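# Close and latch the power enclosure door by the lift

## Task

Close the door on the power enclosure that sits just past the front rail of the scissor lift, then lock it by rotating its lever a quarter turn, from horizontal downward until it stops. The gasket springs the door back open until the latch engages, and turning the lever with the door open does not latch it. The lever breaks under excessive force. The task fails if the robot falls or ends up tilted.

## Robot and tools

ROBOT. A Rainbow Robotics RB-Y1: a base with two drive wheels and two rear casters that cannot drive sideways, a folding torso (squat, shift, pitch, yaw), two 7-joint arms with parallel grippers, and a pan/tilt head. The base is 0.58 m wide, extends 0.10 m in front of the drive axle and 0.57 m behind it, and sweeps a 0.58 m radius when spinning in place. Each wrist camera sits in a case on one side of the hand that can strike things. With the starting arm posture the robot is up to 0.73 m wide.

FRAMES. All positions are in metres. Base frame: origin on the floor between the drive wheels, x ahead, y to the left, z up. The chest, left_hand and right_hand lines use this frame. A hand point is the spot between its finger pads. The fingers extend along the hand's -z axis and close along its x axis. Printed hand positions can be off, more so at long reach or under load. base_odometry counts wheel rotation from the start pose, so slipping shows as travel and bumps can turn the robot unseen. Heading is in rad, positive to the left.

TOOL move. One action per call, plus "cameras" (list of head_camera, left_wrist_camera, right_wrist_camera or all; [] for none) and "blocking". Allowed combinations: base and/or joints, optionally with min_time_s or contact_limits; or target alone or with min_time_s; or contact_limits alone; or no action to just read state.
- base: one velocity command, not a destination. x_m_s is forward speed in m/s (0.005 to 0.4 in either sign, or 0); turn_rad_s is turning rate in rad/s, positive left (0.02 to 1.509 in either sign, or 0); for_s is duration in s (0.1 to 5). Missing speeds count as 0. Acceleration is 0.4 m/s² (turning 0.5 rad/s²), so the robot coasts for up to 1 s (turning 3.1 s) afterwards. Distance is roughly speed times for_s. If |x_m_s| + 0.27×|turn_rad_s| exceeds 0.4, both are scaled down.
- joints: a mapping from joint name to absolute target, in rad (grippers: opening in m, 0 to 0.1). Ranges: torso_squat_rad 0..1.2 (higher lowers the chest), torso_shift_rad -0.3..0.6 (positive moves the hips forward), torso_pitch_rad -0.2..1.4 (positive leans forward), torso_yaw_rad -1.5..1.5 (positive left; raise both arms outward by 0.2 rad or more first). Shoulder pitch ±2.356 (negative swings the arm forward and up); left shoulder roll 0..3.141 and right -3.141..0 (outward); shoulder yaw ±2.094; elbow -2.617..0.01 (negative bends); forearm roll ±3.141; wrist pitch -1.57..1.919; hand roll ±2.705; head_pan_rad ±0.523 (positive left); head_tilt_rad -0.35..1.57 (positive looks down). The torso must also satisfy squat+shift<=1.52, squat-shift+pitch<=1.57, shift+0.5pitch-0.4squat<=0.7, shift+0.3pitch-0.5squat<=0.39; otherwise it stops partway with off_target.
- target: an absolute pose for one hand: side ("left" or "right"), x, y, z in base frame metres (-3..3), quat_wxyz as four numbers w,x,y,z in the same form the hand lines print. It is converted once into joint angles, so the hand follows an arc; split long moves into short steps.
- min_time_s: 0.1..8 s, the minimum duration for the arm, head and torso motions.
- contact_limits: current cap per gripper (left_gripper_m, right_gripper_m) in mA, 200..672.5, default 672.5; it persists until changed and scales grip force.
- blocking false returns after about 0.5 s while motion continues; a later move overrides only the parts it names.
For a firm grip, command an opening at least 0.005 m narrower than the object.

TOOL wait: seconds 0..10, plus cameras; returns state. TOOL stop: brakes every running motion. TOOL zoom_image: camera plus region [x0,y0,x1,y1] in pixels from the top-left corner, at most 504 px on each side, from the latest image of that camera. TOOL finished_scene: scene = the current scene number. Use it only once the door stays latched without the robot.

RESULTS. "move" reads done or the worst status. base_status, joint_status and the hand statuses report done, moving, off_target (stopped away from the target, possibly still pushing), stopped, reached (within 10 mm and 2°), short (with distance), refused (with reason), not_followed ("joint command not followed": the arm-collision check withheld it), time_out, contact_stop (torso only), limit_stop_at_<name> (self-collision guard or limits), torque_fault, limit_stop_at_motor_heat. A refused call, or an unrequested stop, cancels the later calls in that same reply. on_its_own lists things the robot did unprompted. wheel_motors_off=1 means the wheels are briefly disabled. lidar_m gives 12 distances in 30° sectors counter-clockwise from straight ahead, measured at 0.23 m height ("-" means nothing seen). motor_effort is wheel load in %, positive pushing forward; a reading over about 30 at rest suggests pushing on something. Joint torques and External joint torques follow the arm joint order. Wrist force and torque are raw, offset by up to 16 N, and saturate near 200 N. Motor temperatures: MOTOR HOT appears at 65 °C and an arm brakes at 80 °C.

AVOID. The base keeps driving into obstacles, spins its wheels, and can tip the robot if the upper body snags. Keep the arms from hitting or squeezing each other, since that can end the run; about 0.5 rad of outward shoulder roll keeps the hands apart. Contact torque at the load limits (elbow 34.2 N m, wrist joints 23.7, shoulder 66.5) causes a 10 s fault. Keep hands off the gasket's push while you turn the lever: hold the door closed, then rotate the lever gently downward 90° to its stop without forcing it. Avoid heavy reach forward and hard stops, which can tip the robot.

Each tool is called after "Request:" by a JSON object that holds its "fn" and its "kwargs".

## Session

Request:
{"fn": "move", "kwargs": {"joints": {"head_pan_rad":0.0,"head_tilt_rad":0.1}, "cameras": ["head_camera"]}}

Scene clock: 0.83 s.
Joint torques (N m): left_arm=[-2.46 0.72 -0.14 -1.45 0.01 -0.53 -0.27] | right_arm=[-1.75 -1.96 -0.2 -0.59 0.26 -0.7 -0.14]
External joint torques (N m): left_arm=[0.07 -0.74 -0.27 -0.07 0 -0.01 -0.26] | right_arm=[0.04 -0.13 -0.12 -0.35 0.23 -0.35 -0.15]
Motor temperatures (°C): left_arm=[39 48 38 45 41 44 52] | right_arm=[35 44 37 46 41 46 41]
Wrist force (N): left_arm=[-7.1 10.0 4.3] | right_arm=[-3.5 12.6 -3.5]
Wrist torque (N m): left_arm=[-0.65 -1.42 0.37] | right_arm=[-1.87 0.28 0.69]
Wrist force, peak (N): left_arm=[-7.4 10.2 4.1] | right_arm=[-3.5 13.1 -3.0]
move: done
base_odometry: x=+0.000 y=+0.000 heading=+0.000
lidar_m: 0.74 0.56 1.16 2.90 1.27 0.75 1.06 0.70 1.20 3.41 1.11 0.53
base_status: not commanded
joint_positions: torso_squat_rad=+0.350 torso_shift_rad=+0.000 torso_pitch_rad=+0.000 torso_yaw_rad=+0.000 left_shoulder_pitch_rad=+0.012 left_shoulder_roll_rad=+0.042 left_shoulder_yaw_rad=+0.031 left_elbow_rad=-0.253 left_forearm_roll_rad=-0.002 left_wrist_pitch_rad=+0.035 left_hand_roll_rad=-0.024 left_gripper_m=+0.099 right_shoulder_pitch_rad=-0.009 right_shoulder_roll_rad=-0.048 right_shoulder_yaw_rad=-0.003 right_elbow_rad=-0.131 right_forearm_roll_rad=-0.042 right_wrist_pitch_rad=-0.012 right_hand_roll_rad=+0.015 right_gripper_m=+0.101 head_pan_rad=+0.000 head_tilt_rad=+0.100
joint_status: all done
wheel_motors_off: 0
motor_effort: left_wheel=+1(1) right_wheel=+0(3)
chest: x=-0.2280 y=-0.0001 z=+1.2475 quat_wxyz=(+1.000, +0.000, +0.000, +0.000)
left_hand: x=-0.1223 y=+0.2557 z=+0.5704 quat_wxyz=(+0.994, +0.024, -0.103, +0.002)
right_hand: x=-0.1551 y=-0.2564 z=+0.5669 quat_wxyz=(+0.997, -0.023, -0.076, -0.012)
Images, in order (width x height): head_camera 896x504.

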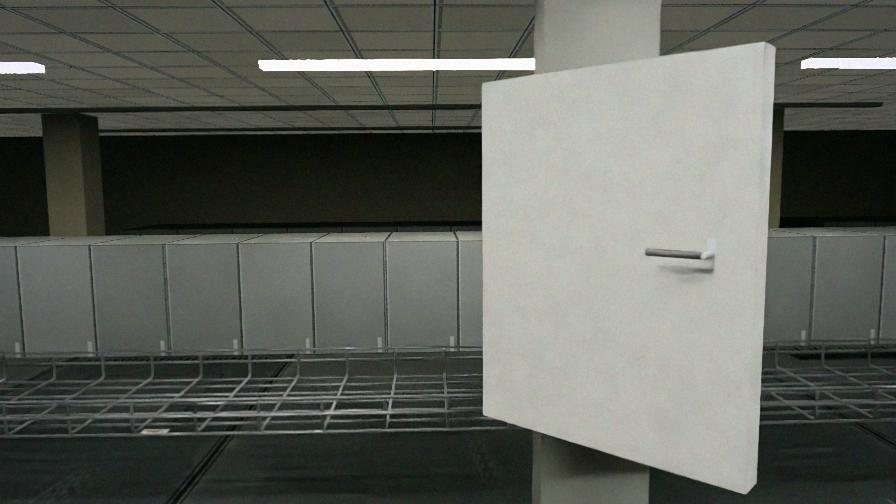

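Request:
{"fn": "move", "kwargs": {"joints": {"head_pan_rad":-0.45,"head_tilt_rad":0.65,"right_gripper_m":0}, "cameras": ["head_camera"]}}

Scene clock: 12.50 s.
Joint torques (N m): left_arm=[-2.66 1.19 -0.14 -1.31 0.09 -0.53 -0.33] | right_arm=[-2.16 -1.88 -0.14 -0.47 0.1 -0.69 -0.03]
External joint torques (N m): left_arm=[-0.13 -0.27 -0.28 0.07 0.08 0 -0.32] | right_arm=[-0.36 -0.05 -0.06 -0.23 0.07 -0.34 -0.04]
Wrist force (N): left_arm=[-7.7 9.8 3.7] | right_arm=[-4.2 12.9 -3.2]
Wrist torque (N m): left_arm=[-0.63 -1.49 0.37] | right_arm=[-1.90 0.20 0.68]
Wrist force, peak (N): left_arm=[-7.7 10.2 4.1] | right_arm=[-3.3 13.3 -3.7]
move: done
base_odometry: x=+0.000 y=+0.000 heading=+0.000
lidar_m: 0.74 0.56 1.16 2.91 1.27 0.75 1.05 0.70 1.20 3.41 1.12 0.53
base_status: not commanded
joint_positions: torso_squat_rad=+0.350 torso_shift_rad=+0.000 torso_pitch_rad=+0.000 torso_yaw_rad=+0.000 left_shoulder_pitch_rad=+0.012 left_shoulder_roll_rad=+0.042 left_shoulder_yaw_rad=+0.031 left_elbow_rad=-0.253 left_forearm_roll_rad=-0.002 left_wrist_pitch_rad=+0.035 left_hand_roll_rad=-0.024 left_gripper_m=+0.099 right_shoulder_pitch_rad=-0.009 right_shoulder_roll_rad=-0.048 right_shoulder_yaw_rad=-0.003 right_elbow_rad=-0.131 right_forearm_roll_rad=-0.042 right_wrist_pitch_rad=-0.012 right_hand_roll_rad=+0.015 right_gripper_m=+0.001 head_pan_rad=-0.450 head_tilt_rad=+0.650
joint_status: all done
wheel_motors_off: 0
motor_effort: left_wheel=+1(1) right_wheel=+1(3)
chest: x=-0.2280 y=-0.0001 z=+1.2475 quat_wxyz=(+1.000, +0.000, +0.000, +0.000)
left_hand: x=-0.1223 y=+0.2557 z=+0.5704 quat_wxyz=(+0.994, +0.024, -0.103, +0.002)
right_hand: x=-0.1551 y=-0.2564 z=+0.5669 quat_wxyz=(+0.997, -0.023, -0.076, -0.012)
Images, in order (width x height): head_camera 896x504.

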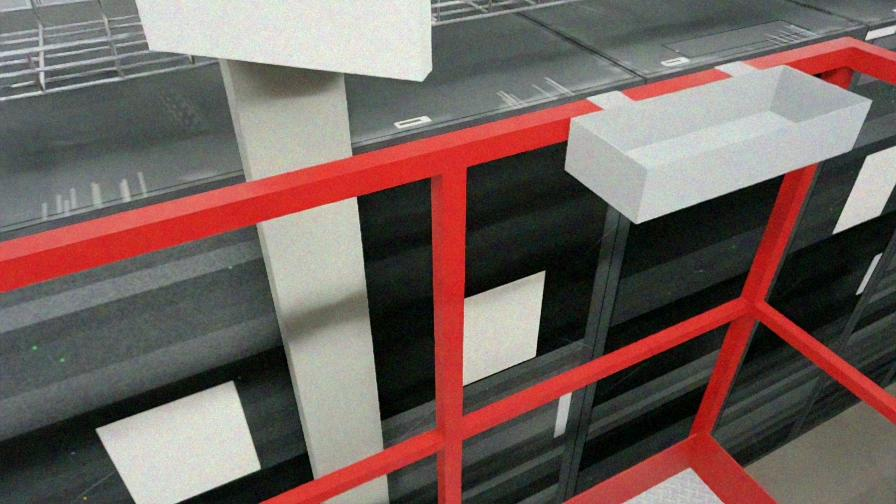

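Request:
{"fn": "move", "kwargs": {"joints": {"right_shoulder_pitch_rad":0.9,"right_shoulder_roll_rad":-1.04,"right_shoulder_yaw_rad":-0.45,"right_elbow_rad":-2.2,"right_forearm_roll_rad":-0.3,"right_wrist_pitch_rad":0,"right_hand_roll_rad":-0.86,"head_pan_rad":-0.4,"head_tilt_rad":0.1}, "cameras": ["head_camera"]}}

Request:
{"fn": "move", "kwargs": {"joints": {"right_shoulder_pitch_rad":0.2,"right_shoulder_roll_rad":-1.5,"right_shoulder_yaw_rad":-0.8,"right_elbow_rad":-2.15,"right_forearm_roll_rad":-1.0,"right_wrist_pitch_rad":0.75,"right_hand_roll_rad":-0.75,"torso_squat_rad":0.2,"torso_pitch_rad":0.25}, "cameras": ["head_camera"]}}

Request:
{"fn": "move", "kwargs": {"target": {"side":"right","x":0.22,"y":-0.25,"z":1.49,"quat_wxyz":[0.7071,0,-0.7071,0]}, "cameras": ["head_camera","right_wrist_camera"]}}

Scene clock: 20.83 s.
Joint torques (N m): left_arm=[-2.5 1.01 -0.08 -1.45 0.06 -0.51 -0.16] | right_arm=[0.48 -10.57 -11.23 -3.92 0.16 -1.57 0.21]
External joint torques (N m): left_arm=[0.04 -0.45 -0.22 -0.07 0.05 0.02 -0.15] | right_arm=[0.72 -0.92 -1.57 0.09 0.02 -0.3 0.15]
Wrist force (N): left_arm=[-7.4 9.9 3.9] | right_arm=[-8.5 12.1 2.4]
Wrist torque (N m): left_arm=[-0.63 -1.46 0.37] | right_arm=[-1.84 -0.01 0.64]
Wrist force, peak (N): left_arm=[-7.7 10.1 4.2] | right_arm=[-8.9 12.9 2.0]
move: done
base_odometry: x=+0.000 y=+0.000 heading=+0.000
lidar_m: 0.74 0.56 1.15 2.91 1.27 0.75 1.05 0.70 1.21 3.41 1.12 0.53
base_status: not commanded
joint_positions: torso_squat_rad=+0.350 torso_shift_rad=+0.000 torso_pitch_rad=+0.000 torso_yaw_rad=+0.000 left_shoulder_pitch_rad=+0.012 left_shoulder_roll_rad=+0.042 left_shoulder_yaw_rad=+0.031 left_elbow_rad=-0.253 left_forearm_roll_rad=-0.002 left_wrist_pitch_rad=+0.035 left_hand_roll_rad=-0.024 left_gripper_m=+0.099 right_shoulder_pitch_rad=+0.900 right_shoulder_roll_rad=-1.040 right_shoulder_yaw_rad=-0.450 right_elbow_rad=-2.200 right_forearm_roll_rad=-0.300 right_wrist_pitch_rad=+0.000 right_hand_roll_rad=-0.860 right_gripper_m=+0.001 head_pan_rad=-0.400 head_tilt_rad=+0.100
joint_status: all done
wheel_motors_off: 0
motor_effort: left_wheel=+1(1) right_wheel=+0(3)
chest: x=-0.2280 y=-0.0001 z=+1.2475 quat_wxyz=(+1.000, +0.000, +0.000, +0.000)
left_hand: x=-0.1222 y=+0.2557 z=+0.5704 quat_wxyz=(+0.994, +0.024, -0.103, +0.002)
right_hand: x=+0.1071 y=-0.4513 z=+1.1531 quat_wxyz=(+0.767, +0.023, -0.642, +0.009)
Images, in order (width x height): head_camera 896x504.

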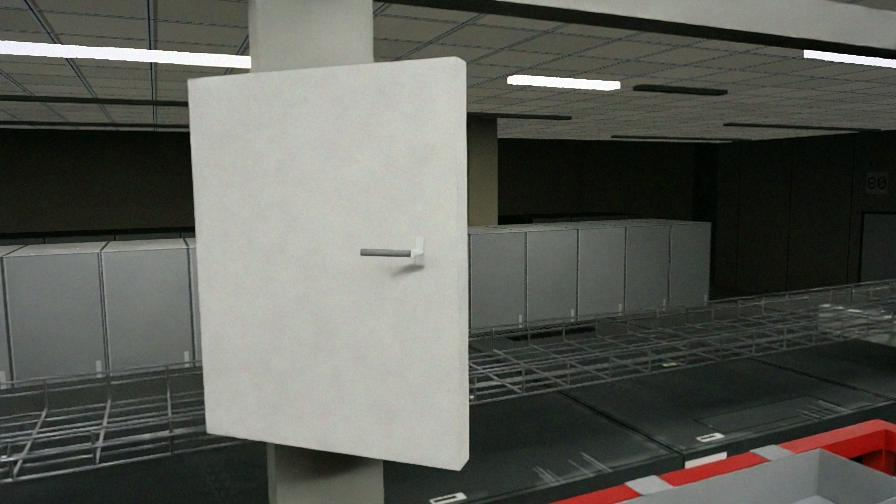

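Scene clock: 22.43 s.
Joint torques (N m): left_arm=[4.44 1.1 0.09 1.13 -0.01 0.03 -0.16] | right_arm=[-6.58 -14.04 -10.9 0.83 1.64 -1.92 0.15]
External joint torques (N m): left_arm=[0.01 -0.35 -0.1 -0.21 -0.02 0.05 -0.17] | right_arm=[0.5 -0.38 -0.42 -0.03 0.65 -0.52 0.1]
Wrist force (N): left_arm=[-5.6 10.0 3.9] | right_arm=[-8.5 11.9 1.4]
Wrist torque (N m): left_arm=[-0.69 -1.38 0.38] | right_arm=[-1.84 -0.01 0.63]
Wrist force, peak (N): left_arm=[-7.3 10.0 4.2] | right_arm=[-9.6 13.4 2.4]
move: done
base_odometry: x=+0.000 y=+0.000 heading=+0.000
lidar_m: 0.75 0.56 1.15 2.90 1.27 0.75 1.06 0.70 1.20 3.41 1.12 0.54
base_status: not commanded
joint_positions: torso_squat_rad=+0.200 torso_shift_rad=+0.000 torso_pitch_rad=+0.250 torso_yaw_rad=+0.000 left_shoulder_pitch_rad=+0.013 left_shoulder_roll_rad=+0.042 left_shoulder_yaw_rad=+0.031 left_elbow_rad=-0.253 left_forearm_roll_rad=-0.002 left_wrist_pitch_rad=+0.035 left_hand_roll_rad=-0.024 left_gripper_m=+0.099 right_shoulder_pitch_rad=+0.200 right_shoulder_roll_rad=-1.500 right_shoulder_yaw_rad=-0.800 right_elbow_rad=-2.150 right_forearm_roll_rad=-1.000 right_wrist_pitch_rad=+0.750 right_hand_roll_rad=-0.750 right_gripper_m=+0.001 head_pan_rad=-0.400 head_tilt_rad=+0.100
joint_status: all done
wheel_motors_off: 0
motor_effort: left_wheel=+1(1) right_wheel=+2(5)
chest: x=-0.1514 y=-0.0001 z=+1.2664 quat_wxyz=(+0.992, +0.000, +0.125, +0.000)
left_hand: x=-0.2165 y=+0.2557 z=+0.5841 quat_wxyz=(+0.999, +0.024, +0.022, -0.001)
right_hand: x=+0.3206 y=-0.4054 z=+1.3739 quat_wxyz=(+0.789, +0.013, -0.615, -0.008)
Images, in order (width x height): head_camera 896x504.

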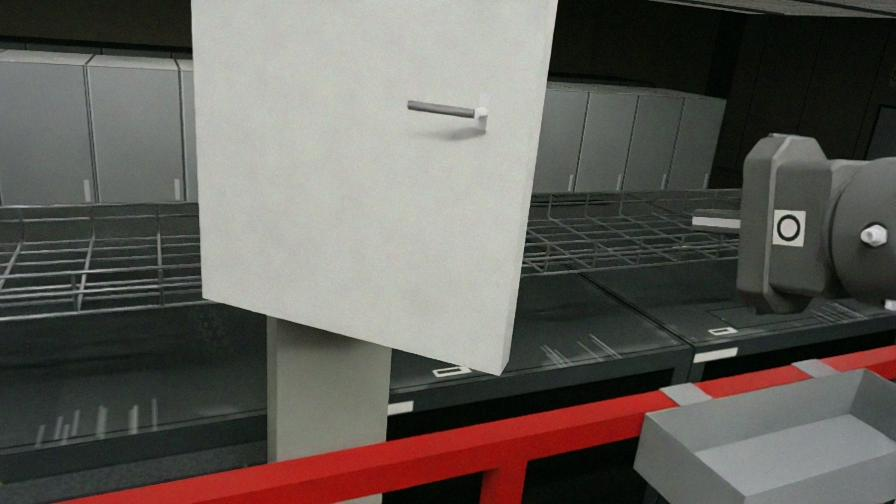

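Scene clock: 23.60 s.
Joint torques (N m): left_arm=[4.43 1.25 0.04 1.14 0.01 -0.02 -0.21] | right_arm=[-5.56 -10.6 -5.61 6.18 2.02 -0.95 0.36]
External joint torques (N m): left_arm=[-0.01 -0.2 -0.15 -0.2 0.01 0.01 -0.22] | right_arm=[-0.13 -0.67 0.42 0.03 0.19 -0.55 0.3]
Wrist force (N): left_arm=[-5.8 10.1 3.8] | right_arm=[-8.7 12.4 2.6]
Wrist torque (N m): left_arm=[-0.71 -1.38 0.39] | right_arm=[-1.88 -0.03 0.64]
Wrist force, peak (N): left_arm=[-5.8 10.5 4.0] | right_arm=[-8.8 13.4 2.2]
move: done
base_odometry: x=+0.000 y=+0.000 heading=+0.000
lidar_m: 0.74 0.55 1.15 2.91 1.28 0.75 1.05 0.70 1.21 3.41 1.11 0.54
base_status: not commanded
joint_positions: torso_squat_rad=+0.200 torso_shift_rad=+0.000 torso_pitch_rad=+0.250 torso_yaw_rad=+0.000 left_shoulder_pitch_rad=+0.013 left_shoulder_roll_rad=+0.042 left_shoulder_yaw_rad=+0.031 left_elbow_rad=-0.253 left_forearm_roll_rad=-0.002 left_wrist_pitch_rad=+0.035 left_hand_roll_rad=-0.024 left_gripper_m=+0.099 right_shoulder_pitch_rad=-0.032 right_shoulder_roll_rad=-1.789 right_shoulder_yaw_rad=-1.099 right_elbow_rad=-2.617 right_forearm_roll_rad=-0.966 right_wrist_pitch_rad=+1.302 right_hand_roll_rad=-1.358 right_gripper_m=+0.001 head_pan_rad=-0.400 head_tilt_rad=+0.100
joint_status: all done
wheel_motors_off: 0
motor_effort: left_wheel=+1(1) right_wheel=+2(2)
chest: x=-0.1514 y=-0.0001 z=+1.2664 quat_wxyz=(+0.992, +0.000, +0.125, +0.000)
left_hand: x=-0.2165 y=+0.2557 z=+0.5841 quat_wxyz=(+0.999, +0.024, +0.022, -0.001)
right_hand: x=+0.2203 y=-0.2501 z=+1.4906 quat_wxyz=(+0.718, +0.002, -0.696, +0.002)
right_hand_status: reached (checked arc, as near as the solve gets, planned for 0.8 s): 1 mm and 1.9 deg off.
Images, in order (width x height): head_camera 896x504, right_wrist_camera 644x364.

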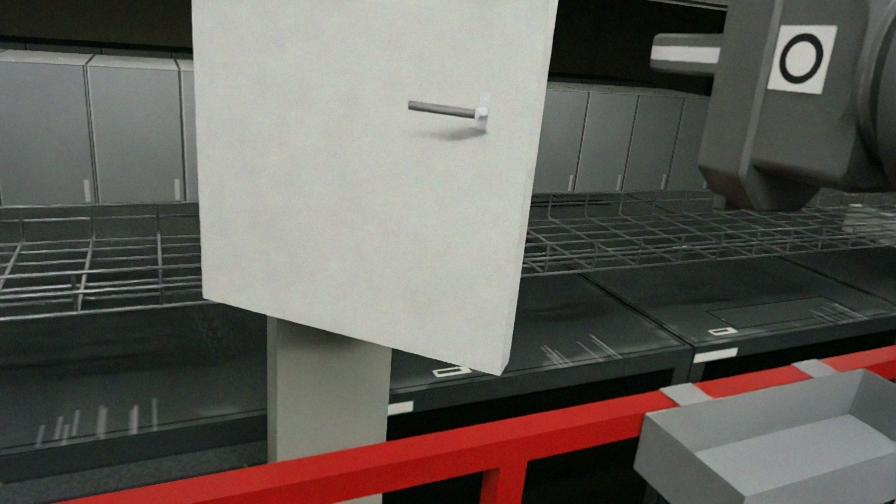

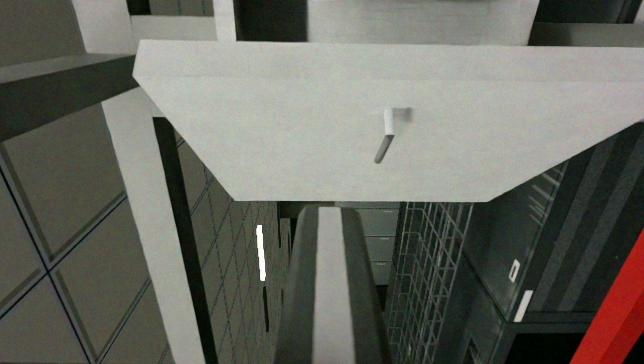

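Request:
{"fn": "move", "kwargs": {"base": {"x_m_s":0.1,"for_s":1.7}, "cameras": ["head_camera","right_wrist_camera"]}}

Request:
{"fn": "move", "kwargs": {"target": {"side":"right","x":0.29,"y":-0.265,"z":1.485,"quat_wxyz":[0.7071,0,-0.7071,0]}, "min_time_s": 1.2, "cameras": ["head_camera","right_wrist_camera"]}}

Scene clock: 30.97 s.
Joint torques (N m): left_arm=[4.39 1.18 0.14 1.14 0.08 -0.09 -0.12] | right_arm=[-5.26 -10.44 -6.1 5.71 2.11 -0.72 0.31]
External joint torques (N m): left_arm=[-0.08 -0.27 -0.05 -0.21 0.08 -0.07 -0.13] | right_arm=[0.17 -0.51 -0.05 -0.44 0.29 -0.31 0.26]
Wrist force (N): left_arm=[-5.9 9.9 4.2] | right_arm=[-8.3 12.3 2.9]
Wrist torque (N m): left_arm=[-0.67 -1.39 0.39] | right_arm=[-1.89 -0.02 0.66]
Wrist force, peak (N): left_arm=[-6.3 10.2 4.2] | right_arm=[-8.1 13.3 5.2]
move: done
base_odometry: x=+0.170 y=+0.000 heading=+0.000
lidar_m: 0.58 0.67 0.44 1.10 1.37 0.90 1.22 0.85 1.30 1.08 0.40 0.58
base_status: done (sent for 1.7 of 1.7 s)
joint_positions: torso_squat_rad=+0.200 torso_shift_rad=+0.000 torso_pitch_rad=+0.250 torso_yaw_rad=+0.000 left_shoulder_pitch_rad=+0.013 left_shoulder_roll_rad=+0.042 left_shoulder_yaw_rad=+0.031 left_elbow_rad=-0.253 left_forearm_roll_rad=-0.002 left_wrist_pitch_rad=+0.035 left_hand_roll_rad=-0.024 left_gripper_m=+0.099 right_shoulder_pitch_rad=-0.032 right_shoulder_roll_rad=-1.789 right_shoulder_yaw_rad=-1.099 right_elbow_rad=-2.617 right_forearm_roll_rad=-0.966 right_wrist_pitch_rad=+1.301 right_hand_roll_rad=-1.358 right_gripper_m=+0.001 head_pan_rad=-0.400 head_tilt_rad=+0.100
joint_status: not commanded
wheel_motors_off: 0
motor_effort: left_wheel=-2(27) right_wheel=-1(33)
chest: x=-0.1514 y=-0.0001 z=+1.2664 quat_wxyz=(+0.992, +0.000, +0.125, +0.000)
left_hand: x=-0.2165 y=+0.2557 z=+0.5841 quat_wxyz=(+0.999, +0.024, +0.022, -0.001)
right_hand: x=+0.2203 y=-0.2501 z=+1.4906 quat_wxyz=(+0.718, +0.002, -0.696, +0.002)
Images, in order (width x height): head_camera 896x504, right_wrist_camera 644x364.

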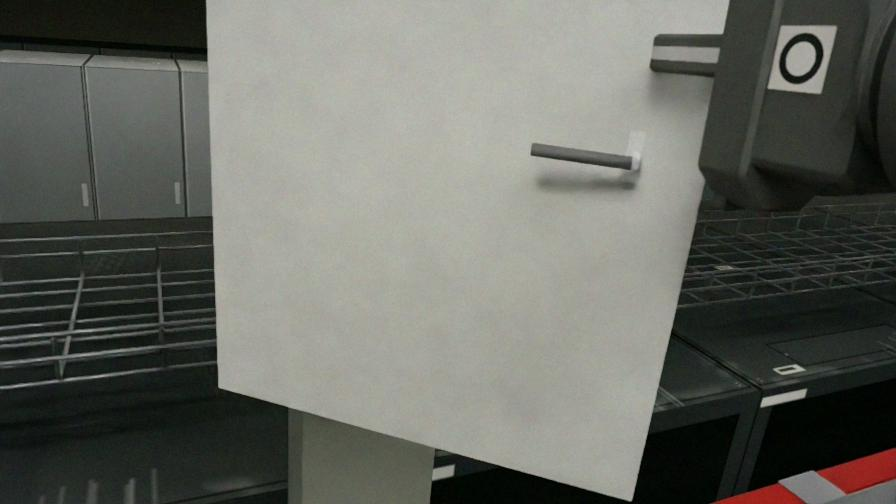

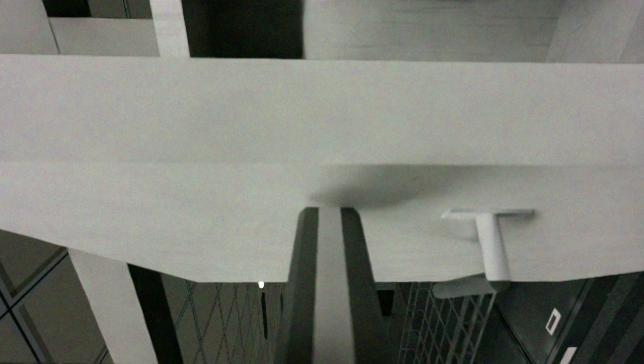

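Scene clock: 32.50 s.
Joint torques (N m): left_arm=[4.55 1.25 0.27 1.39 -0.05 -0.02 -0.14] | right_arm=[-6.67 -11.52 -7.32 5.18 2.12 -0.54 -0.23]
External joint torques (N m): left_arm=[0.08 -0.19 0.08 0.05 -0.06 0.01 -0.15] | right_arm=[1.2 -2.17 0.81 0.07 0.44 -0.34 -0.28]
Wrist force (N): left_arm=[-6.3 9.9 4.0] | right_arm=[-8.6 12.6 3.7]
Wrist torque (N m): left_arm=[-0.68 -1.47 0.39] | right_arm=[-1.90 -0.01 0.66]
Wrist force, peak (N): left_arm=[-6.0 10.3 4.0] | right_arm=[-8.8 13.3 4.8]
move: done
base_odometry: x=+0.170 y=+0.000 heading=+0.000
lidar_m: 0.57 0.67 0.44 1.10 1.37 0.91 1.23 0.86 1.30 1.08 0.41 0.58
base_status: not commanded
joint_positions: torso_squat_rad=+0.200 torso_shift_rad=+0.000 torso_pitch_rad=+0.250 torso_yaw_rad=+0.000 left_shoulder_pitch_rad=+0.013 left_shoulder_roll_rad=+0.042 left_shoulder_yaw_rad=+0.031 left_elbow_rad=-0.253 left_forearm_roll_rad=-0.002 left_wrist_pitch_rad=+0.035 left_hand_roll_rad=-0.024 left_gripper_m=+0.099 right_shoulder_pitch_rad=+0.098 right_shoulder_roll_rad=-1.891 right_shoulder_yaw_rad=-0.917 right_elbow_rad=-2.441 right_forearm_roll_rad=-0.675 right_wrist_pitch_rad=+1.069 right_hand_roll_rad=-1.466 right_gripper_m=+0.001 head_pan_rad=-0.400 head_tilt_rad=+0.100
joint_status: all done
wheel_motors_off: 0
motor_effort: left_wheel=-2(3) right_wheel=-2(4)
chest: x=-0.1514 y=-0.0001 z=+1.2664 quat_wxyz=(+0.992, +0.000, +0.125, +0.000)
left_hand: x=-0.2165 y=+0.2557 z=+0.5841 quat_wxyz=(+0.999, +0.024, +0.022, -0.001)
right_hand: x=+0.2897 y=-0.2650 z=+1.4851 quat_wxyz=(+0.707, +0.000, -0.707, +0.001)
right_hand_status: reached (checked arc, planned for 1.2 s): 0 mm and 0.1 deg off.
Images, in order (width x height): head_camera 896x504, right_wrist_camera 644x364.

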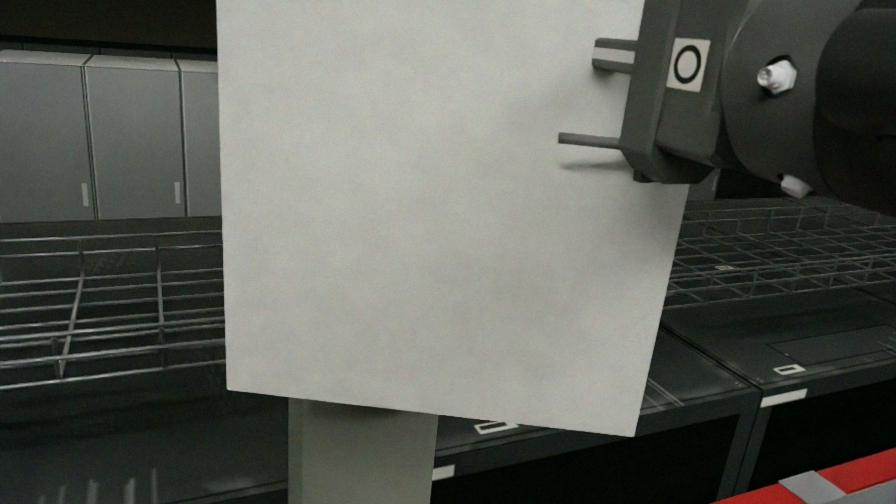

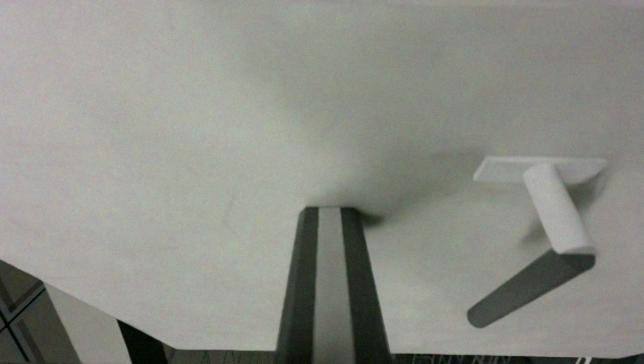

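Request:
{"fn": "move", "kwargs": {"target": {"side":"right","x":0.345,"y":-0.275,"z":1.485,"quat_wxyz":[0.7071,0,-0.7071,0]}, "min_time_s": 1.3, "cameras": []}}

Request:
{"fn": "move", "kwargs": {"target": {"side":"right","x":0.395,"y":-0.28,"z":1.485,"quat_wxyz":[0.7071,0,-0.7071,0]}, "min_time_s": 1.2, "cameras": ["head_camera","right_wrist_camera"]}}

Scene clock: 50.90 s.
Joint torques (N m): left_arm=[4.45 1.03 0 1.25 -0.04 -0.02 -0.19] | right_arm=[-9.18 -10.51 -9.07 5.05 1.89 -0.45 -0.2]
External joint torques (N m): left_arm=[-0.03 -0.42 -0.19 -0.1 -0.04 0 -0.2] | right_arm=[0.95 -2.16 0.12 -0.06 0.4 -0.49 -0.25]
Wrist force (N): left_arm=[-5.3 10.1 4.1] | right_arm=[-8.6 12.6 3.9]
Wrist torque (N m): left_arm=[-0.71 -1.35 0.40] | right_arm=[-1.89 -0.01 0.65]
Wrist force, peak (N): left_arm=[-5.8 10.2 4.5] | right_arm=[-9.5 13.4 4.8]
move: done
base_odometry: x=+0.170 y=+0.000 heading=+0.000
lidar_m: 0.58 0.67 0.44 1.10 1.37 0.90 1.23 0.85 1.30 1.08 0.41 0.57
base_status: not commanded
joint_positions: torso_squat_rad=+0.200 torso_shift_rad=+0.000 torso_pitch_rad=+0.250 torso_yaw_rad=+0.000 left_shoulder_pitch_rad=+0.013 left_shoulder_roll_rad=+0.042 left_shoulder_yaw_rad=+0.031 left_elbow_rad=-0.253 left_forearm_roll_rad=-0.002 left_wrist_pitch_rad=+0.035 left_hand_roll_rad=-0.024 left_gripper_m=+0.099 right_shoulder_pitch_rad=+0.186 right_shoulder_roll_rad=-2.038 right_shoulder_yaw_rad=-0.834 right_elbow_rad=-2.237 right_forearm_roll_rad=-0.552 right_wrist_pitch_rad=+0.891 right_hand_roll_rad=-1.589 right_gripper_m=+0.001 head_pan_rad=-0.400 head_tilt_rad=+0.100
joint_status: all done
wheel_motors_off: 0
motor_effort: left_wheel=-2(2) right_wheel=-2(4)
chest: x=-0.1514 y=-0.0001 z=+1.2664 quat_wxyz=(+0.992, +0.000, +0.125, +0.000)
left_hand: x=-0.2165 y=+0.2557 z=+0.5841 quat_wxyz=(+0.999, +0.024, +0.022, -0.001)
right_hand: x=+0.3449 y=-0.2750 z=+1.4852 quat_wxyz=(+0.707, +0.000, -0.707, +0.000)
right_hand_status: reached (checked arc, planned for 1.3 s): 0 mm and 0.0 deg off.

Scene clock: 52.43 s.
Joint torques (N m): left_arm=[4.68 1.03 -0.13 1.32 -0.05 -0.07 -0.23] | right_arm=[-10.98 -8.93 -8.59 5.5 1.51 -0.33 -0.28]
External joint torques (N m): left_arm=[0.2 -0.41 -0.32 -0.03 -0.05 -0.05 -0.23] | right_arm=[1.53 -2.28 0.92 -0.07 0.24 -0.65 -0.33]
Wrist force (N): left_arm=[-5.7 9.9 3.8] | right_arm=[-7.5 11.8 6.7]
Wrist torque (N m): left_arm=[-0.67 -1.39 0.38] | right_arm=[-1.91 -0.01 0.65]
Wrist force, peak (N): left_arm=[-5.8 10.4 4.3] | right_arm=[-9.3 13.1 5.3]
move: done
base_odometry: x=+0.170 y=+0.000 heading=+0.000
lidar_m: 0.57 0.67 0.44 1.11 1.37 0.90 1.23 0.86 1.31 1.08 0.40 0.57
base_status: not commanded
joint_positions: torso_squat_rad=+0.200 torso_shift_rad=+0.000 torso_pitch_rad=+0.250 torso_yaw_rad=+0.000 left_shoulder_pitch_rad=+0.013 left_shoulder_roll_rad=+0.042 left_shoulder_yaw_rad=+0.031 left_elbow_rad=-0.253 left_forearm_roll_rad=-0.002 left_wrist_pitch_rad=+0.035 left_hand_roll_rad=-0.024 left_gripper_m=+0.099 right_shoulder_pitch_rad=+0.289 right_shoulder_roll_rad=-2.199 right_shoulder_yaw_rad=-0.801 right_elbow_rad=-2.032 right_forearm_roll_rad=-0.459 right_wrist_pitch_rad=+0.747 right_hand_roll_rad=-1.739 right_gripper_m=+0.001 head_pan_rad=-0.400 head_tilt_rad=+0.100
joint_status: all done
wheel_motors_off: 0
motor_effort: left_wheel=-2(2) right_wheel=-2(3)
chest: x=-0.1514 y=-0.0001 z=+1.2664 quat_wxyz=(+0.992, +0.000, +0.125, +0.000)
left_hand: x=-0.2165 y=+0.2557 z=+0.5841 quat_wxyz=(+0.999, +0.024, +0.022, -0.001)
right_hand: x=+0.3949 y=-0.2800 z=+1.4853 quat_wxyz=(+0.707, +0.000, -0.707, +0.000)
right_hand_status: reached (checked arc, planned for 1.2 s): 0 mm and 0.0 deg off.
Images, in order (width x height): head_camera 896x504, right_wrist_camera 644x364.

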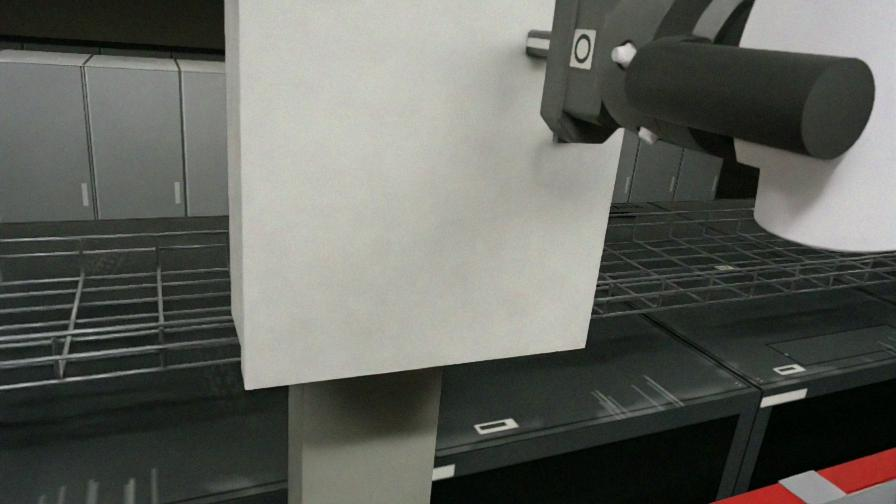

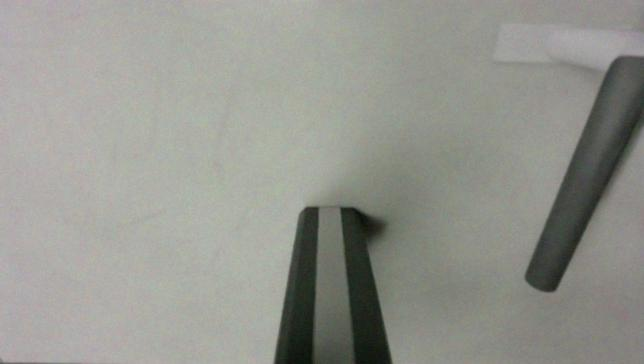

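Request:
{"fn": "move", "kwargs": {"target": {"side":"right","x":0.415,"y":-0.288,"z":1.483,"quat_wxyz":[0.7071,0,-0.7071,0]}, "min_time_s": 0.9, "cameras": ["head_camera"]}}

Request:
{"fn": "move", "kwargs": {"target": {"side":"right","x":0.428,"y":-0.294,"z":1.48,"quat_wxyz":[0.7071,0,-0.7071,0]}, "min_time_s": 0.9, "cameras": ["head_camera","right_wrist_camera"]}}

Scene clock: 57.73 s.
Joint torques (N m): left_arm=[4.11 1.06 -0.05 1.31 0.12 -0.05 -0.21] | right_arm=[-7.72 -6.63 -4.38 29.38 4.47 5.97 -0.38]
External joint torques (N m): left_arm=[-0.17 -0.37 -0.23 0.03 0.12 -0.01 -0.22] | right_arm=[5.63 -0.59 5.17 23.64 3.33 5.55 -0.43]
Wrist force (N): left_arm=[-5.9 9.8 4.5] | right_arm=[-26.6 25.3 117.4]
Wrist torque (N m): left_arm=[-0.69 -1.40 0.37] | right_arm=[-0.58 1.04 0.69]
Wrist force, peak (N): left_arm=[-5.8 10.4 4.0] | right_arm=[-27.3 25.4 121.5]
move: done
base_odometry: x=+0.170 y=+0.000 heading=-0.001
lidar_m: 0.57 0.67 0.44 1.10 1.37 0.91 1.23 0.85 1.30 1.09 0.41 0.58
base_status: not commanded
joint_positions: torso_squat_rad=+0.201 torso_shift_rad=-0.002 torso_pitch_rad=+0.245 torso_yaw_rad=-0.001 left_shoulder_pitch_rad=+0.013 left_shoulder_roll_rad=+0.042 left_shoulder_yaw_rad=+0.031 left_elbow_rad=-0.253 left_forearm_roll_rad=-0.002 left_wrist_pitch_rad=+0.035 left_hand_roll_rad=-0.024 left_gripper_m=+0.099 right_shoulder_pitch_rad=+0.341 right_shoulder_roll_rad=-2.246 right_shoulder_yaw_rad=-0.797 right_elbow_rad=-1.948 right_forearm_roll_rad=-0.418 right_wrist_pitch_rad=+0.679 right_hand_roll_rad=-1.790 right_gripper_m=+0.001 head_pan_rad=-0.400 head_tilt_rad=+0.100
joint_status: all done
wheel_motors_off: 0
motor_effort: left_wheel=+5(5) right_wheel=+35(36)
chest: x=-0.1546 y=+0.0001 z=+1.2666 quat_wxyz=(+0.992, +0.000, +0.122, +0.000)
left_hand: x=-0.2162 y=+0.2558 z=+0.5840 quat_wxyz=(+1.000, +0.024, +0.020, -0.002)
right_hand: x=+0.4095 y=-0.2851 z=+1.4855 quat_wxyz=(+0.706, +0.002, -0.708, +0.003)
right_hand_status: reached (checked arc, planned for 0.9 s): 7 mm and 0.4 deg off.
Images, in order (width x height): head_camera 896x504.

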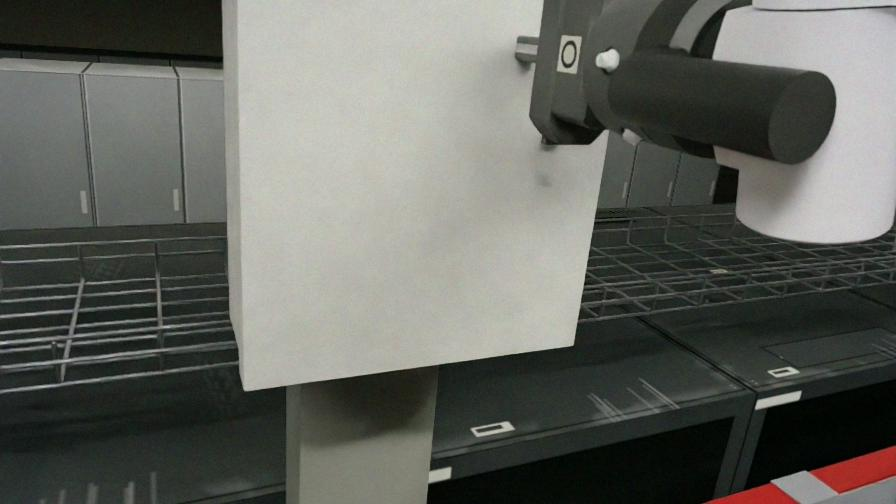

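Scene clock: 60.53 s.
Joint torques (N m): left_arm=[4.09 1.06 -0.04 1.2 0.02 -0.06 -0.16] | right_arm=[-1.53 -10.16 -1.59 27.02 2.27 2.94 0.04]
External joint torques (N m): left_arm=[-0.08 -0.37 -0.23 -0.03 0.01 -0.01 -0.16] | right_arm=[12.52 -5.02 7.93 21.13 1.24 2.38 -0.01]
Wrist force (N): left_arm=[-5.8 10.0 3.7] | right_arm=[-14.7 23.0 159.1]
Wrist torque (N m): left_arm=[-0.72 -1.38 0.39] | right_arm=[-2.66 1.15 0.54]
Wrist force, peak (N): left_arm=[-5.8 10.3 4.3] | right_arm=[-13.2 36.7 181.4]
move: short
base_odometry: x=+0.170 y=+0.000 heading=+0.000
lidar_m: 0.58 0.67 0.44 1.10 1.37 0.90 1.22 0.85 1.29 2.85 0.41 0.59
base_status: not commanded
joint_positions: torso_squat_rad=+0.201 torso_shift_rad=-0.004 torso_pitch_rad=+0.242 torso_yaw_rad=-0.001 left_shoulder_pitch_rad=+0.013 left_shoulder_roll_rad=+0.042 left_shoulder_yaw_rad=+0.031 left_elbow_rad=-0.253 left_forearm_roll_rad=-0.002 left_wrist_pitch_rad=+0.035 left_hand_roll_rad=-0.024 left_gripper_m=+0.099 right_shoulder_pitch_rad=+0.390 right_shoulder_roll_rad=-2.288 right_shoulder_yaw_rad=-0.804 right_elbow_rad=-1.895 right_forearm_roll_rad=-0.372 right_wrist_pitch_rad=+0.626 right_hand_roll_rad=-1.848 right_gripper_m=+0.001 head_pan_rad=-0.400 head_tilt_rad=+0.100
joint_status: right_elbow_rad time_out (moved +0.053 of +0.081); the others done
wheel_motors_off: 0
on_its_own: right_elbow_rad is held at -1.889, not at your -1.867, since a time_out
motor_effort: left_wheel=+28(31) right_wheel=+28(53)
chest: x=-0.1564 y=+0.0000 z=+1.2668 quat_wxyz=(+0.993, +0.000, +0.121, -0.001)
left_hand: x=-0.2159 y=+0.2557 z=+0.5840 quat_wxyz=(+1.000, +0.024, +0.018, -0.002)
right_hand: x=+0.4203 y=-0.2801 z=+1.4818 quat_wxyz=(+0.707, +0.010, -0.707, +0.012)
right_hand_status: short (checked arc, planned for 0.9 s): time_out, 16 mm and 1.8 deg off.
Images, in order (width x height): head_camera 896x504, right_wrist_camera 644x364.

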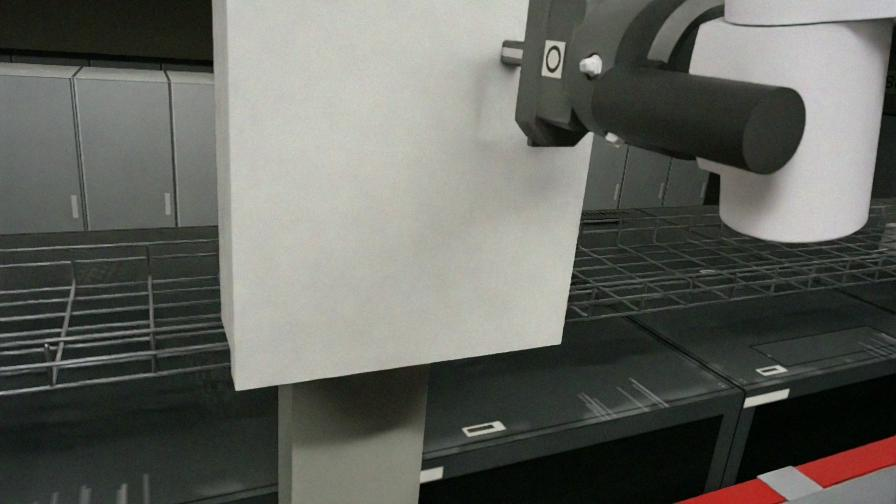

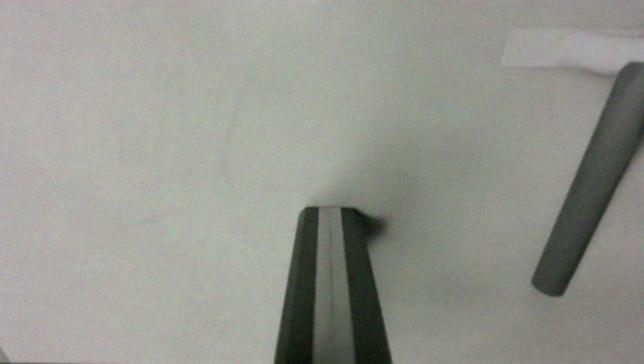

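Request:
{"fn": "move", "kwargs": {"target": {"side":"right","x":0.412,"y":-0.292,"z":1.465,"quat_wxyz":[0.7071,0,-0.7071,0]}, "min_time_s": 0.9, "cameras": ["right_wrist_camera"]}}

Request:
{"fn": "move", "kwargs": {"target": {"side":"right","x":0.412,"y":-0.292,"z":1.44,"quat_wxyz":[0.7071,0,-0.7071,0]}, "min_time_s": 1.2, "cameras": ["right_wrist_camera"]}}

Scene clock: 64.37 s.
Joint torques (N m): left_arm=[4.2 1.18 -0.36 1.21 0.03 -0.05 -0.14] | right_arm=[6.08 -3.17 8.15 16.85 -1.91 3.66 -0.12]
External joint torques (N m): left_arm=[-0.08 -0.24 -0.55 -0.07 0.03 -0.02 -0.14] | right_arm=[19.72 2.33 17.83 11.29 -3.03 3.09 -0.17]
Wrist force (N): left_arm=[-5.8 10.1 3.8] | right_arm=[9.0 26.0 87.1]
Wrist torque (N m): left_arm=[-0.71 -1.38 0.38] | right_arm=[-0.81 0.05 0.44]
Wrist force, peak (N): left_arm=[-5.7 10.6 4.5] | right_arm=[-14.6 25.8 161.8]
move: done
base_odometry: x=+0.170 y=+0.000 heading=+0.000
lidar_m: 0.58 0.67 0.44 1.10 1.36 0.90 1.22 0.85 1.29 2.84 0.41 0.58
base_status: not commanded
joint_positions: torso_squat_rad=+0.201 torso_shift_rad=-0.002 torso_pitch_rad=+0.245 torso_yaw_rad=-0.001 left_shoulder_pitch_rad=+0.013 left_shoulder_roll_rad=+0.042 left_shoulder_yaw_rad=+0.031 left_elbow_rad=-0.253 left_forearm_roll_rad=-0.002 left_wrist_pitch_rad=+0.035 left_hand_roll_rad=-0.024 left_gripper_m=+0.099 right_shoulder_pitch_rad=+0.400 right_shoulder_roll_rad=-2.245 right_shoulder_yaw_rad=-0.798 right_elbow_rad=-1.962 right_forearm_roll_rad=-0.318 right_wrist_pitch_rad=+0.686 right_hand_roll_rad=-1.874 right_gripper_m=+0.001 head_pan_rad=-0.400 head_tilt_rad=+0.100
joint_status: all done
wheel_motors_off: 0
motor_effort: left_wheel=+23(28) right_wheel=+8(29)
chest: x=-0.1546 y=+0.0003 z=+1.2666 quat_wxyz=(+0.993, +0.000, +0.122, +0.000)
left_hand: x=-0.2161 y=+0.2557 z=+0.5839 quat_wxyz=(+1.000, +0.024, +0.020, -0.001)
right_hand: x=+0.4136 y=-0.2875 z=+1.4672 quat_wxyz=(+0.706, +0.003, -0.709, +0.003)
right_hand_status: reached (checked arc, planned for 0.9 s): 5 mm and 0.6 deg off.
Images, in order (width x height): right_wrist_camera 644x364.

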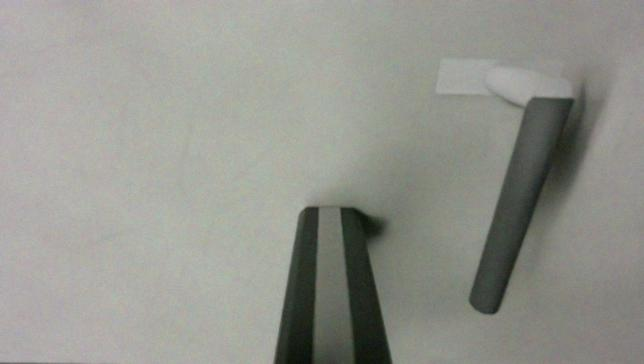

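Scene clock: 65.90 s.
Joint torques (N m): left_arm=[4.16 1.22 0.06 1.37 0.03 -0.04 -0.21] | right_arm=[3.46 -8.45 1.95 9.72 -1.93 -0.62 -0.1]
External joint torques (N m): left_arm=[-0.15 -0.21 -0.13 0.09 0.03 0 -0.21] | right_arm=[17.11 -3.5 11.69 4.5 -3.06 -1.35 -0.15]
Wrist force (N): left_arm=[-5.7 9.6 4.0] | right_arm=[13.5 13.9 71.8]
Wrist torque (N m): left_arm=[-0.64 -1.36 0.40] | right_arm=[-1.28 -0.20 0.46]
Wrist force, peak (N): left_arm=[-6.0 10.4 4.0] | right_arm=[9.1 26.0 87.2]
move: done
base_odometry: x=+0.170 y=+0.000 heading=+0.000
lidar_m: 0.58 0.68 0.44 1.10 1.36 0.90 1.22 0.85 1.30 2.84 0.41 0.58
base_status: not commanded
joint_positions: torso_squat_rad=+0.201 torso_shift_rad=-0.002 torso_pitch_rad=+0.246 torso_yaw_rad=-0.001 left_shoulder_pitch_rad=+0.013 left_shoulder_roll_rad=+0.042 left_shoulder_yaw_rad=+0.031 left_elbow_rad=-0.253 left_forearm_roll_rad=-0.002 left_wrist_pitch_rad=+0.035 left_hand_roll_rad=-0.024 left_gripper_m=+0.099 right_shoulder_pitch_rad=+0.463 right_shoulder_roll_rad=-2.231 right_shoulder_yaw_rad=-0.801 right_elbow_rad=-2.008 right_forearm_roll_rad=-0.209 right_wrist_pitch_rad=+0.728 right_hand_roll_rad=-1.960 right_gripper_m=+0.001 head_pan_rad=-0.400 head_tilt_rad=+0.100
joint_status: all done
wheel_motors_off: 0
motor_effort: left_wheel=+22(23) right_wheel=+7(9)
chest: x=-0.1542 y=+0.0001 z=+1.2666 quat_wxyz=(+0.992, +0.000, +0.122, +0.000)
left_hand: x=-0.2161 y=+0.2557 z=+0.5840 quat_wxyz=(+1.000, +0.024, +0.020, -0.001)
right_hand: x=+0.4118 y=-0.2905 z=+1.4429 quat_wxyz=(+0.705, +0.002, -0.709, +0.001)
right_hand_status: reached (checked arc, planned for 1.2 s): 3 mm and 0.4 deg off.
Images, in order (width x height): right_wrist_camera 644x364.

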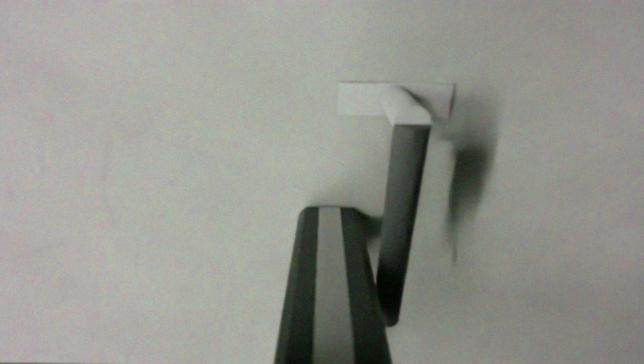

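Request:
{"fn": "move", "kwargs": {"target": {"side":"right","x":0.413,"y":-0.288,"z":1.415,"quat_wxyz":[0.7071,0,-0.7071,0]}, "min_time_s": 1.2, "cameras": ["right_wrist_camera"]}}

Request:
{"fn": "move", "kwargs": {"target": {"side":"right","x":0.413,"y":-0.288,"z":1.402,"quat_wxyz":[0.7071,0,-0.7071,0]}, "min_time_s": 1, "cameras": ["right_wrist_camera"]}}

Scene clock: 71.30 s.
Joint torques (N m): left_arm=[4.14 1.12 -0.09 1.16 -0.05 -0.06 -0.2] | right_arm=[19.94 -17.13 15.22 -4.02 -8.28 -8.35 -0.67]
External joint torques (N m): left_arm=[-0.13 -0.3 -0.27 -0.11 -0.05 -0.02 -0.2] | right_arm=[33.89 -13.17 24.89 -9.03 -9.42 -9.24 -0.72]
Wrist force (N): left_arm=[-6.1 10.1 4.5] | right_arm=[54.5 2.4 64.3]
Wrist torque (N m): left_arm=[-0.70 -1.42 0.39] | right_arm=[-1.66 -0.49 1.00]
Wrist force, peak (N): left_arm=[-6.1 10.1 4.5] | right_arm=[58.6 6.7 65.0]
move: done
base_odometry: x=+0.170 y=+0.000 heading=+0.000
lidar_m: 0.58 0.68 0.44 1.10 1.37 0.90 1.22 0.85 1.30 2.84 0.41 0.58
base_status: not commanded
joint_positions: torso_squat_rad=+0.201 torso_shift_rad=-0.002 torso_pitch_rad=+0.245 torso_yaw_rad=-0.001 left_shoulder_pitch_rad=+0.013 left_shoulder_roll_rad=+0.042 left_shoulder_yaw_rad=+0.031 left_elbow_rad=-0.253 left_forearm_roll_rad=-0.002 left_wrist_pitch_rad=+0.035 left_hand_roll_rad=-0.024 left_gripper_m=+0.099 right_shoulder_pitch_rad=+0.536 right_shoulder_roll_rad=-2.249 right_shoulder_yaw_rad=-0.811 right_elbow_rad=-2.036 right_forearm_roll_rad=-0.103 right_wrist_pitch_rad=+0.784 right_hand_roll_rad=-2.059 right_gripper_m=+0.001 head_pan_rad=-0.400 head_tilt_rad=+0.100
joint_status: all done
wheel_motors_off: 0
motor_effort: left_wheel=+18(22) right_wheel=+4(8)
chest: x=-0.1547 y=+0.0001 z=+1.2667 quat_wxyz=(+0.993, +0.000, +0.122, +0.000)
left_hand: x=-0.2159 y=+0.2556 z=+0.5839 quat_wxyz=(+1.000, +0.024, +0.019, -0.002)
right_hand: x=+0.4119 y=-0.2871 z=+1.4240 quat_wxyz=(+0.701, +0.001, -0.713, -0.001)
right_hand_status: reached (checked arc, planned for 1.2 s): 9 mm and 1.0 deg off.
Images, in order (width x height): right_wrist_camera 644x364.

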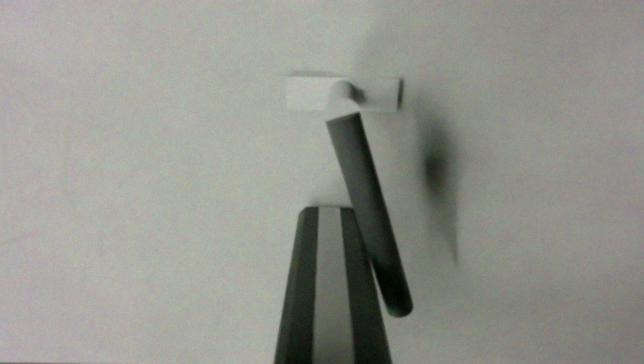

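Scene clock: 72.63 s.
Joint torques (N m): left_arm=[4.34 1.19 -0.13 1.08 0.04 0 -0.32] | right_arm=[16.86 -11.29 15.85 3.43 -7.62 -4.95 -0.41]
External joint torques (N m): left_arm=[0.07 -0.23 -0.32 -0.19 0.04 0.04 -0.32] | right_arm=[30.96 -7.83 25.47 -1.42 -8.75 -5.92 -0.46]
Wrist force (N): left_arm=[-5.8 9.6 4.2] | right_arm=[44.8 14.4 69.7]
Wrist torque (N m): left_arm=[-0.65 -1.39 0.38] | right_arm=[-1.48 -0.41 0.75]
Wrist force, peak (N): left_arm=[-6.1 10.2 4.3] | right_arm=[53.7 5.9 69.0]
move: done
base_odometry: x=+0.170 y=+0.000 heading=+0.000
lidar_m: 0.57 0.68 0.44 1.10 1.37 0.90 1.22 0.85 1.30 2.84 0.41 0.58
base_status: not commanded
joint_positions: torso_squat_rad=+0.201 torso_shift_rad=-0.002 torso_pitch_rad=+0.245 torso_yaw_rad=-0.001 left_shoulder_pitch_rad=+0.013 left_shoulder_roll_rad=+0.042 left_shoulder_yaw_rad=+0.031 left_elbow_rad=-0.253 left_forearm_roll_rad=-0.002 left_wrist_pitch_rad=+0.035 left_hand_roll_rad=-0.024 left_gripper_m=+0.099 right_shoulder_pitch_rad=+0.575 right_shoulder_roll_rad=-2.257 right_shoulder_yaw_rad=-0.811 right_elbow_rad=-2.050 right_forearm_roll_rad=-0.055 right_wrist_pitch_rad=+0.803 right_hand_roll_rad=-2.102 right_gripper_m=+0.001 head_pan_rad=-0.400 head_tilt_rad=+0.100
joint_status: all done
wheel_motors_off: 0
motor_effort: left_wheel=+18(19) right_wheel=+4(6)
chest: x=-0.1547 y=+0.0002 z=+1.2667 quat_wxyz=(+0.993, +0.000, +0.122, +0.000)
left_hand: x=-0.2159 y=+0.2556 z=+0.5839 quat_wxyz=(+1.000, +0.024, +0.019, -0.001)
right_hand: x=+0.4119 y=-0.2856 z=+1.4096 quat_wxyz=(+0.703, +0.003, -0.711, +0.001)
right_hand_status: reached (checked arc, planned for 1.0 s): 8 mm and 0.8 deg off.
Images, in order (width x height): right_wrist_camera 644x364.

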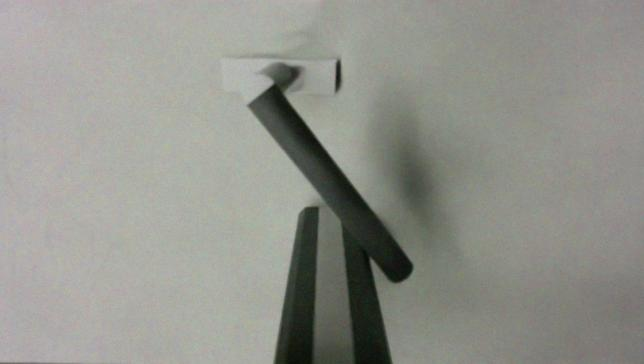

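Request:
{"fn": "move", "kwargs": {"target": {"side":"right","x":0.412,"y":-0.291,"z":1.391,"quat_wxyz":[0.7071,0,-0.7071,0]}, "min_time_s": 1, "cameras": ["right_wrist_camera"]}}

Request:
{"fn": "move", "kwargs": {"target": {"side":"right","x":0.411,"y":-0.3,"z":1.386,"quat_wxyz":[0.7071,0,-0.7071,0]}, "min_time_s": 1, "cameras": ["right_wrist_camera"]}}

Scene clock: 76.63 s.
Joint torques (N m): left_arm=[4.04 1.08 -0.04 1.14 0.03 -0.13 -0.17] | right_arm=[14.1 -2.4 15.64 8.86 -7.4 -1.91 -0.39]
External joint torques (N m): left_arm=[-0.24 -0.32 -0.22 -0.13 0.03 -0.09 -0.17] | right_arm=[28.25 0.72 25.25 4.2 -8.51 -2.94 -0.44]
Wrist force (N): left_arm=[-5.7 10.1 3.8] | right_arm=[37.9 25.5 67.8]
Wrist torque (N m): left_arm=[-0.71 -1.36 0.38] | right_arm=[-1.32 -0.36 0.68]
Wrist force, peak (N): left_arm=[-6.3 10.1 4.1] | right_arm=[44.8 21.1 69.9]
move: done
base_odometry: x=+0.170 y=+0.000 heading=+0.000
lidar_m: 0.57 0.67 0.45 1.10 1.36 0.89 1.22 0.85 1.30 2.84 0.40 0.58
base_status: not commanded
joint_positions: torso_squat_rad=+0.201 torso_shift_rad=-0.002 torso_pitch_rad=+0.245 torso_yaw_rad=-0.001 left_shoulder_pitch_rad=+0.013 left_shoulder_roll_rad=+0.042 left_shoulder_yaw_rad=+0.031 left_elbow_rad=-0.253 left_forearm_roll_rad=-0.002 left_wrist_pitch_rad=+0.035 left_hand_roll_rad=-0.024 left_gripper_m=+0.099 right_shoulder_pitch_rad=+0.609 right_shoulder_roll_rad=-2.256 right_shoulder_yaw_rad=-0.809 right_elbow_rad=-2.060 right_forearm_roll_rad=-0.006 right_wrist_pitch_rad=+0.817 right_hand_roll_rad=-2.137 right_gripper_m=+0.001 head_pan_rad=-0.400 head_tilt_rad=+0.100
joint_status: all done
wheel_motors_off: 0
motor_effort: left_wheel=+18(18) right_wheel=+3(6)
chest: x=-0.1545 y=+0.0004 z=+1.2666 quat_wxyz=(+0.993, +0.000, +0.122, +0.000)
left_hand: x=-0.2160 y=+0.2556 z=+0.5838 quat_wxyz=(+1.000, +0.024, +0.020, -0.001)
right_hand: x=+0.4114 y=-0.2869 z=+1.3975 quat_wxyz=(+0.703, +0.003, -0.711, +0.002)
right_hand_status: reached (checked arc, planned for 1.0 s): 8 mm and 0.7 deg off.
Images, in order (width x height): right_wrist_camera 644x364.

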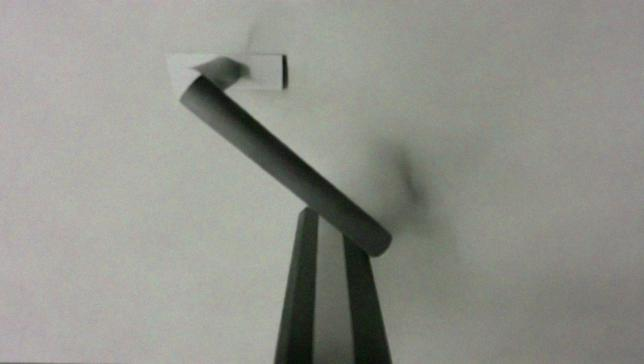

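Scene clock: 77.97 s.
Joint torques (N m): left_arm=[4.23 1.25 0.11 1.2 0.02 -0.09 -0.22] | right_arm=[6.9 5.94 11.04 18.29 -6.22 3.69 -0.34]
External joint torques (N m): left_arm=[-0.09 -0.14 -0.07 -0.09 0.02 -0.06 -0.23] | right_arm=[20.88 9.13 20.73 13.78 -7.31 2.63 -0.39]
Wrist force (N): left_arm=[-5.5 10.0 4.3] | right_arm=[18.9 42.3 65.9]
Wrist torque (N m): left_arm=[-0.69 -1.35 0.36] | right_arm=[-1.17 -0.20 0.51]
Wrist force, peak (N): left_arm=[-6.1 10.3 4.2] | right_arm=[18.4 41.9 70.8]
move: done
base_odometry: x=+0.170 y=+0.000 heading=+0.001
lidar_m: 0.58 0.67 0.44 1.10 1.37 0.90 1.23 0.85 1.30 2.83 0.41 0.58
base_status: not commanded
joint_positions: torso_squat_rad=+0.201 torso_shift_rad=-0.002 torso_pitch_rad=+0.246 torso_yaw_rad=+0.000 left_shoulder_pitch_rad=+0.013 left_shoulder_roll_rad=+0.042 left_shoulder_yaw_rad=+0.031 left_elbow_rad=-0.253 left_forearm_roll_rad=-0.002 left_wrist_pitch_rad=+0.035 left_hand_roll_rad=-0.024 left_gripper_m=+0.099 right_shoulder_pitch_rad=+0.626 right_shoulder_roll_rad=-2.234 right_shoulder_yaw_rad=-0.802 right_elbow_rad=-2.061 right_forearm_roll_rad=+0.031 right_wrist_pitch_rad=+0.802 right_hand_roll_rad=-2.150 right_gripper_m=+0.001 head_pan_rad=-0.400 head_tilt_rad=+0.100
joint_status: all done
wheel_motors_off: 0
motor_effort: left_wheel=+20(20) right_wheel=-4(7)
chest: x=-0.1540 y=+0.0007 z=+1.2666 quat_wxyz=(+0.992, -0.001, +0.123, +0.000)
left_hand: x=-0.2162 y=+0.2556 z=+0.5837 quat_wxyz=(+1.000, +0.024, +0.020, -0.001)
right_hand: x=+0.4111 y=-0.2943 z=+1.3896 quat_wxyz=(+0.705, +0.003, -0.709, +0.004)
right_hand_status: reached (checked arc, planned for 1.0 s): 7 mm and 0.7 deg off.
Images, in order (width x height): right_wrist_camera 644x364.

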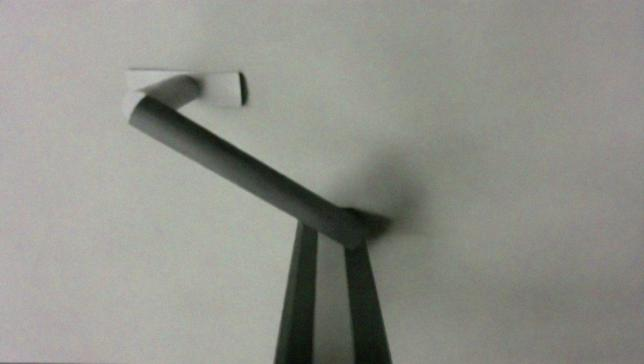

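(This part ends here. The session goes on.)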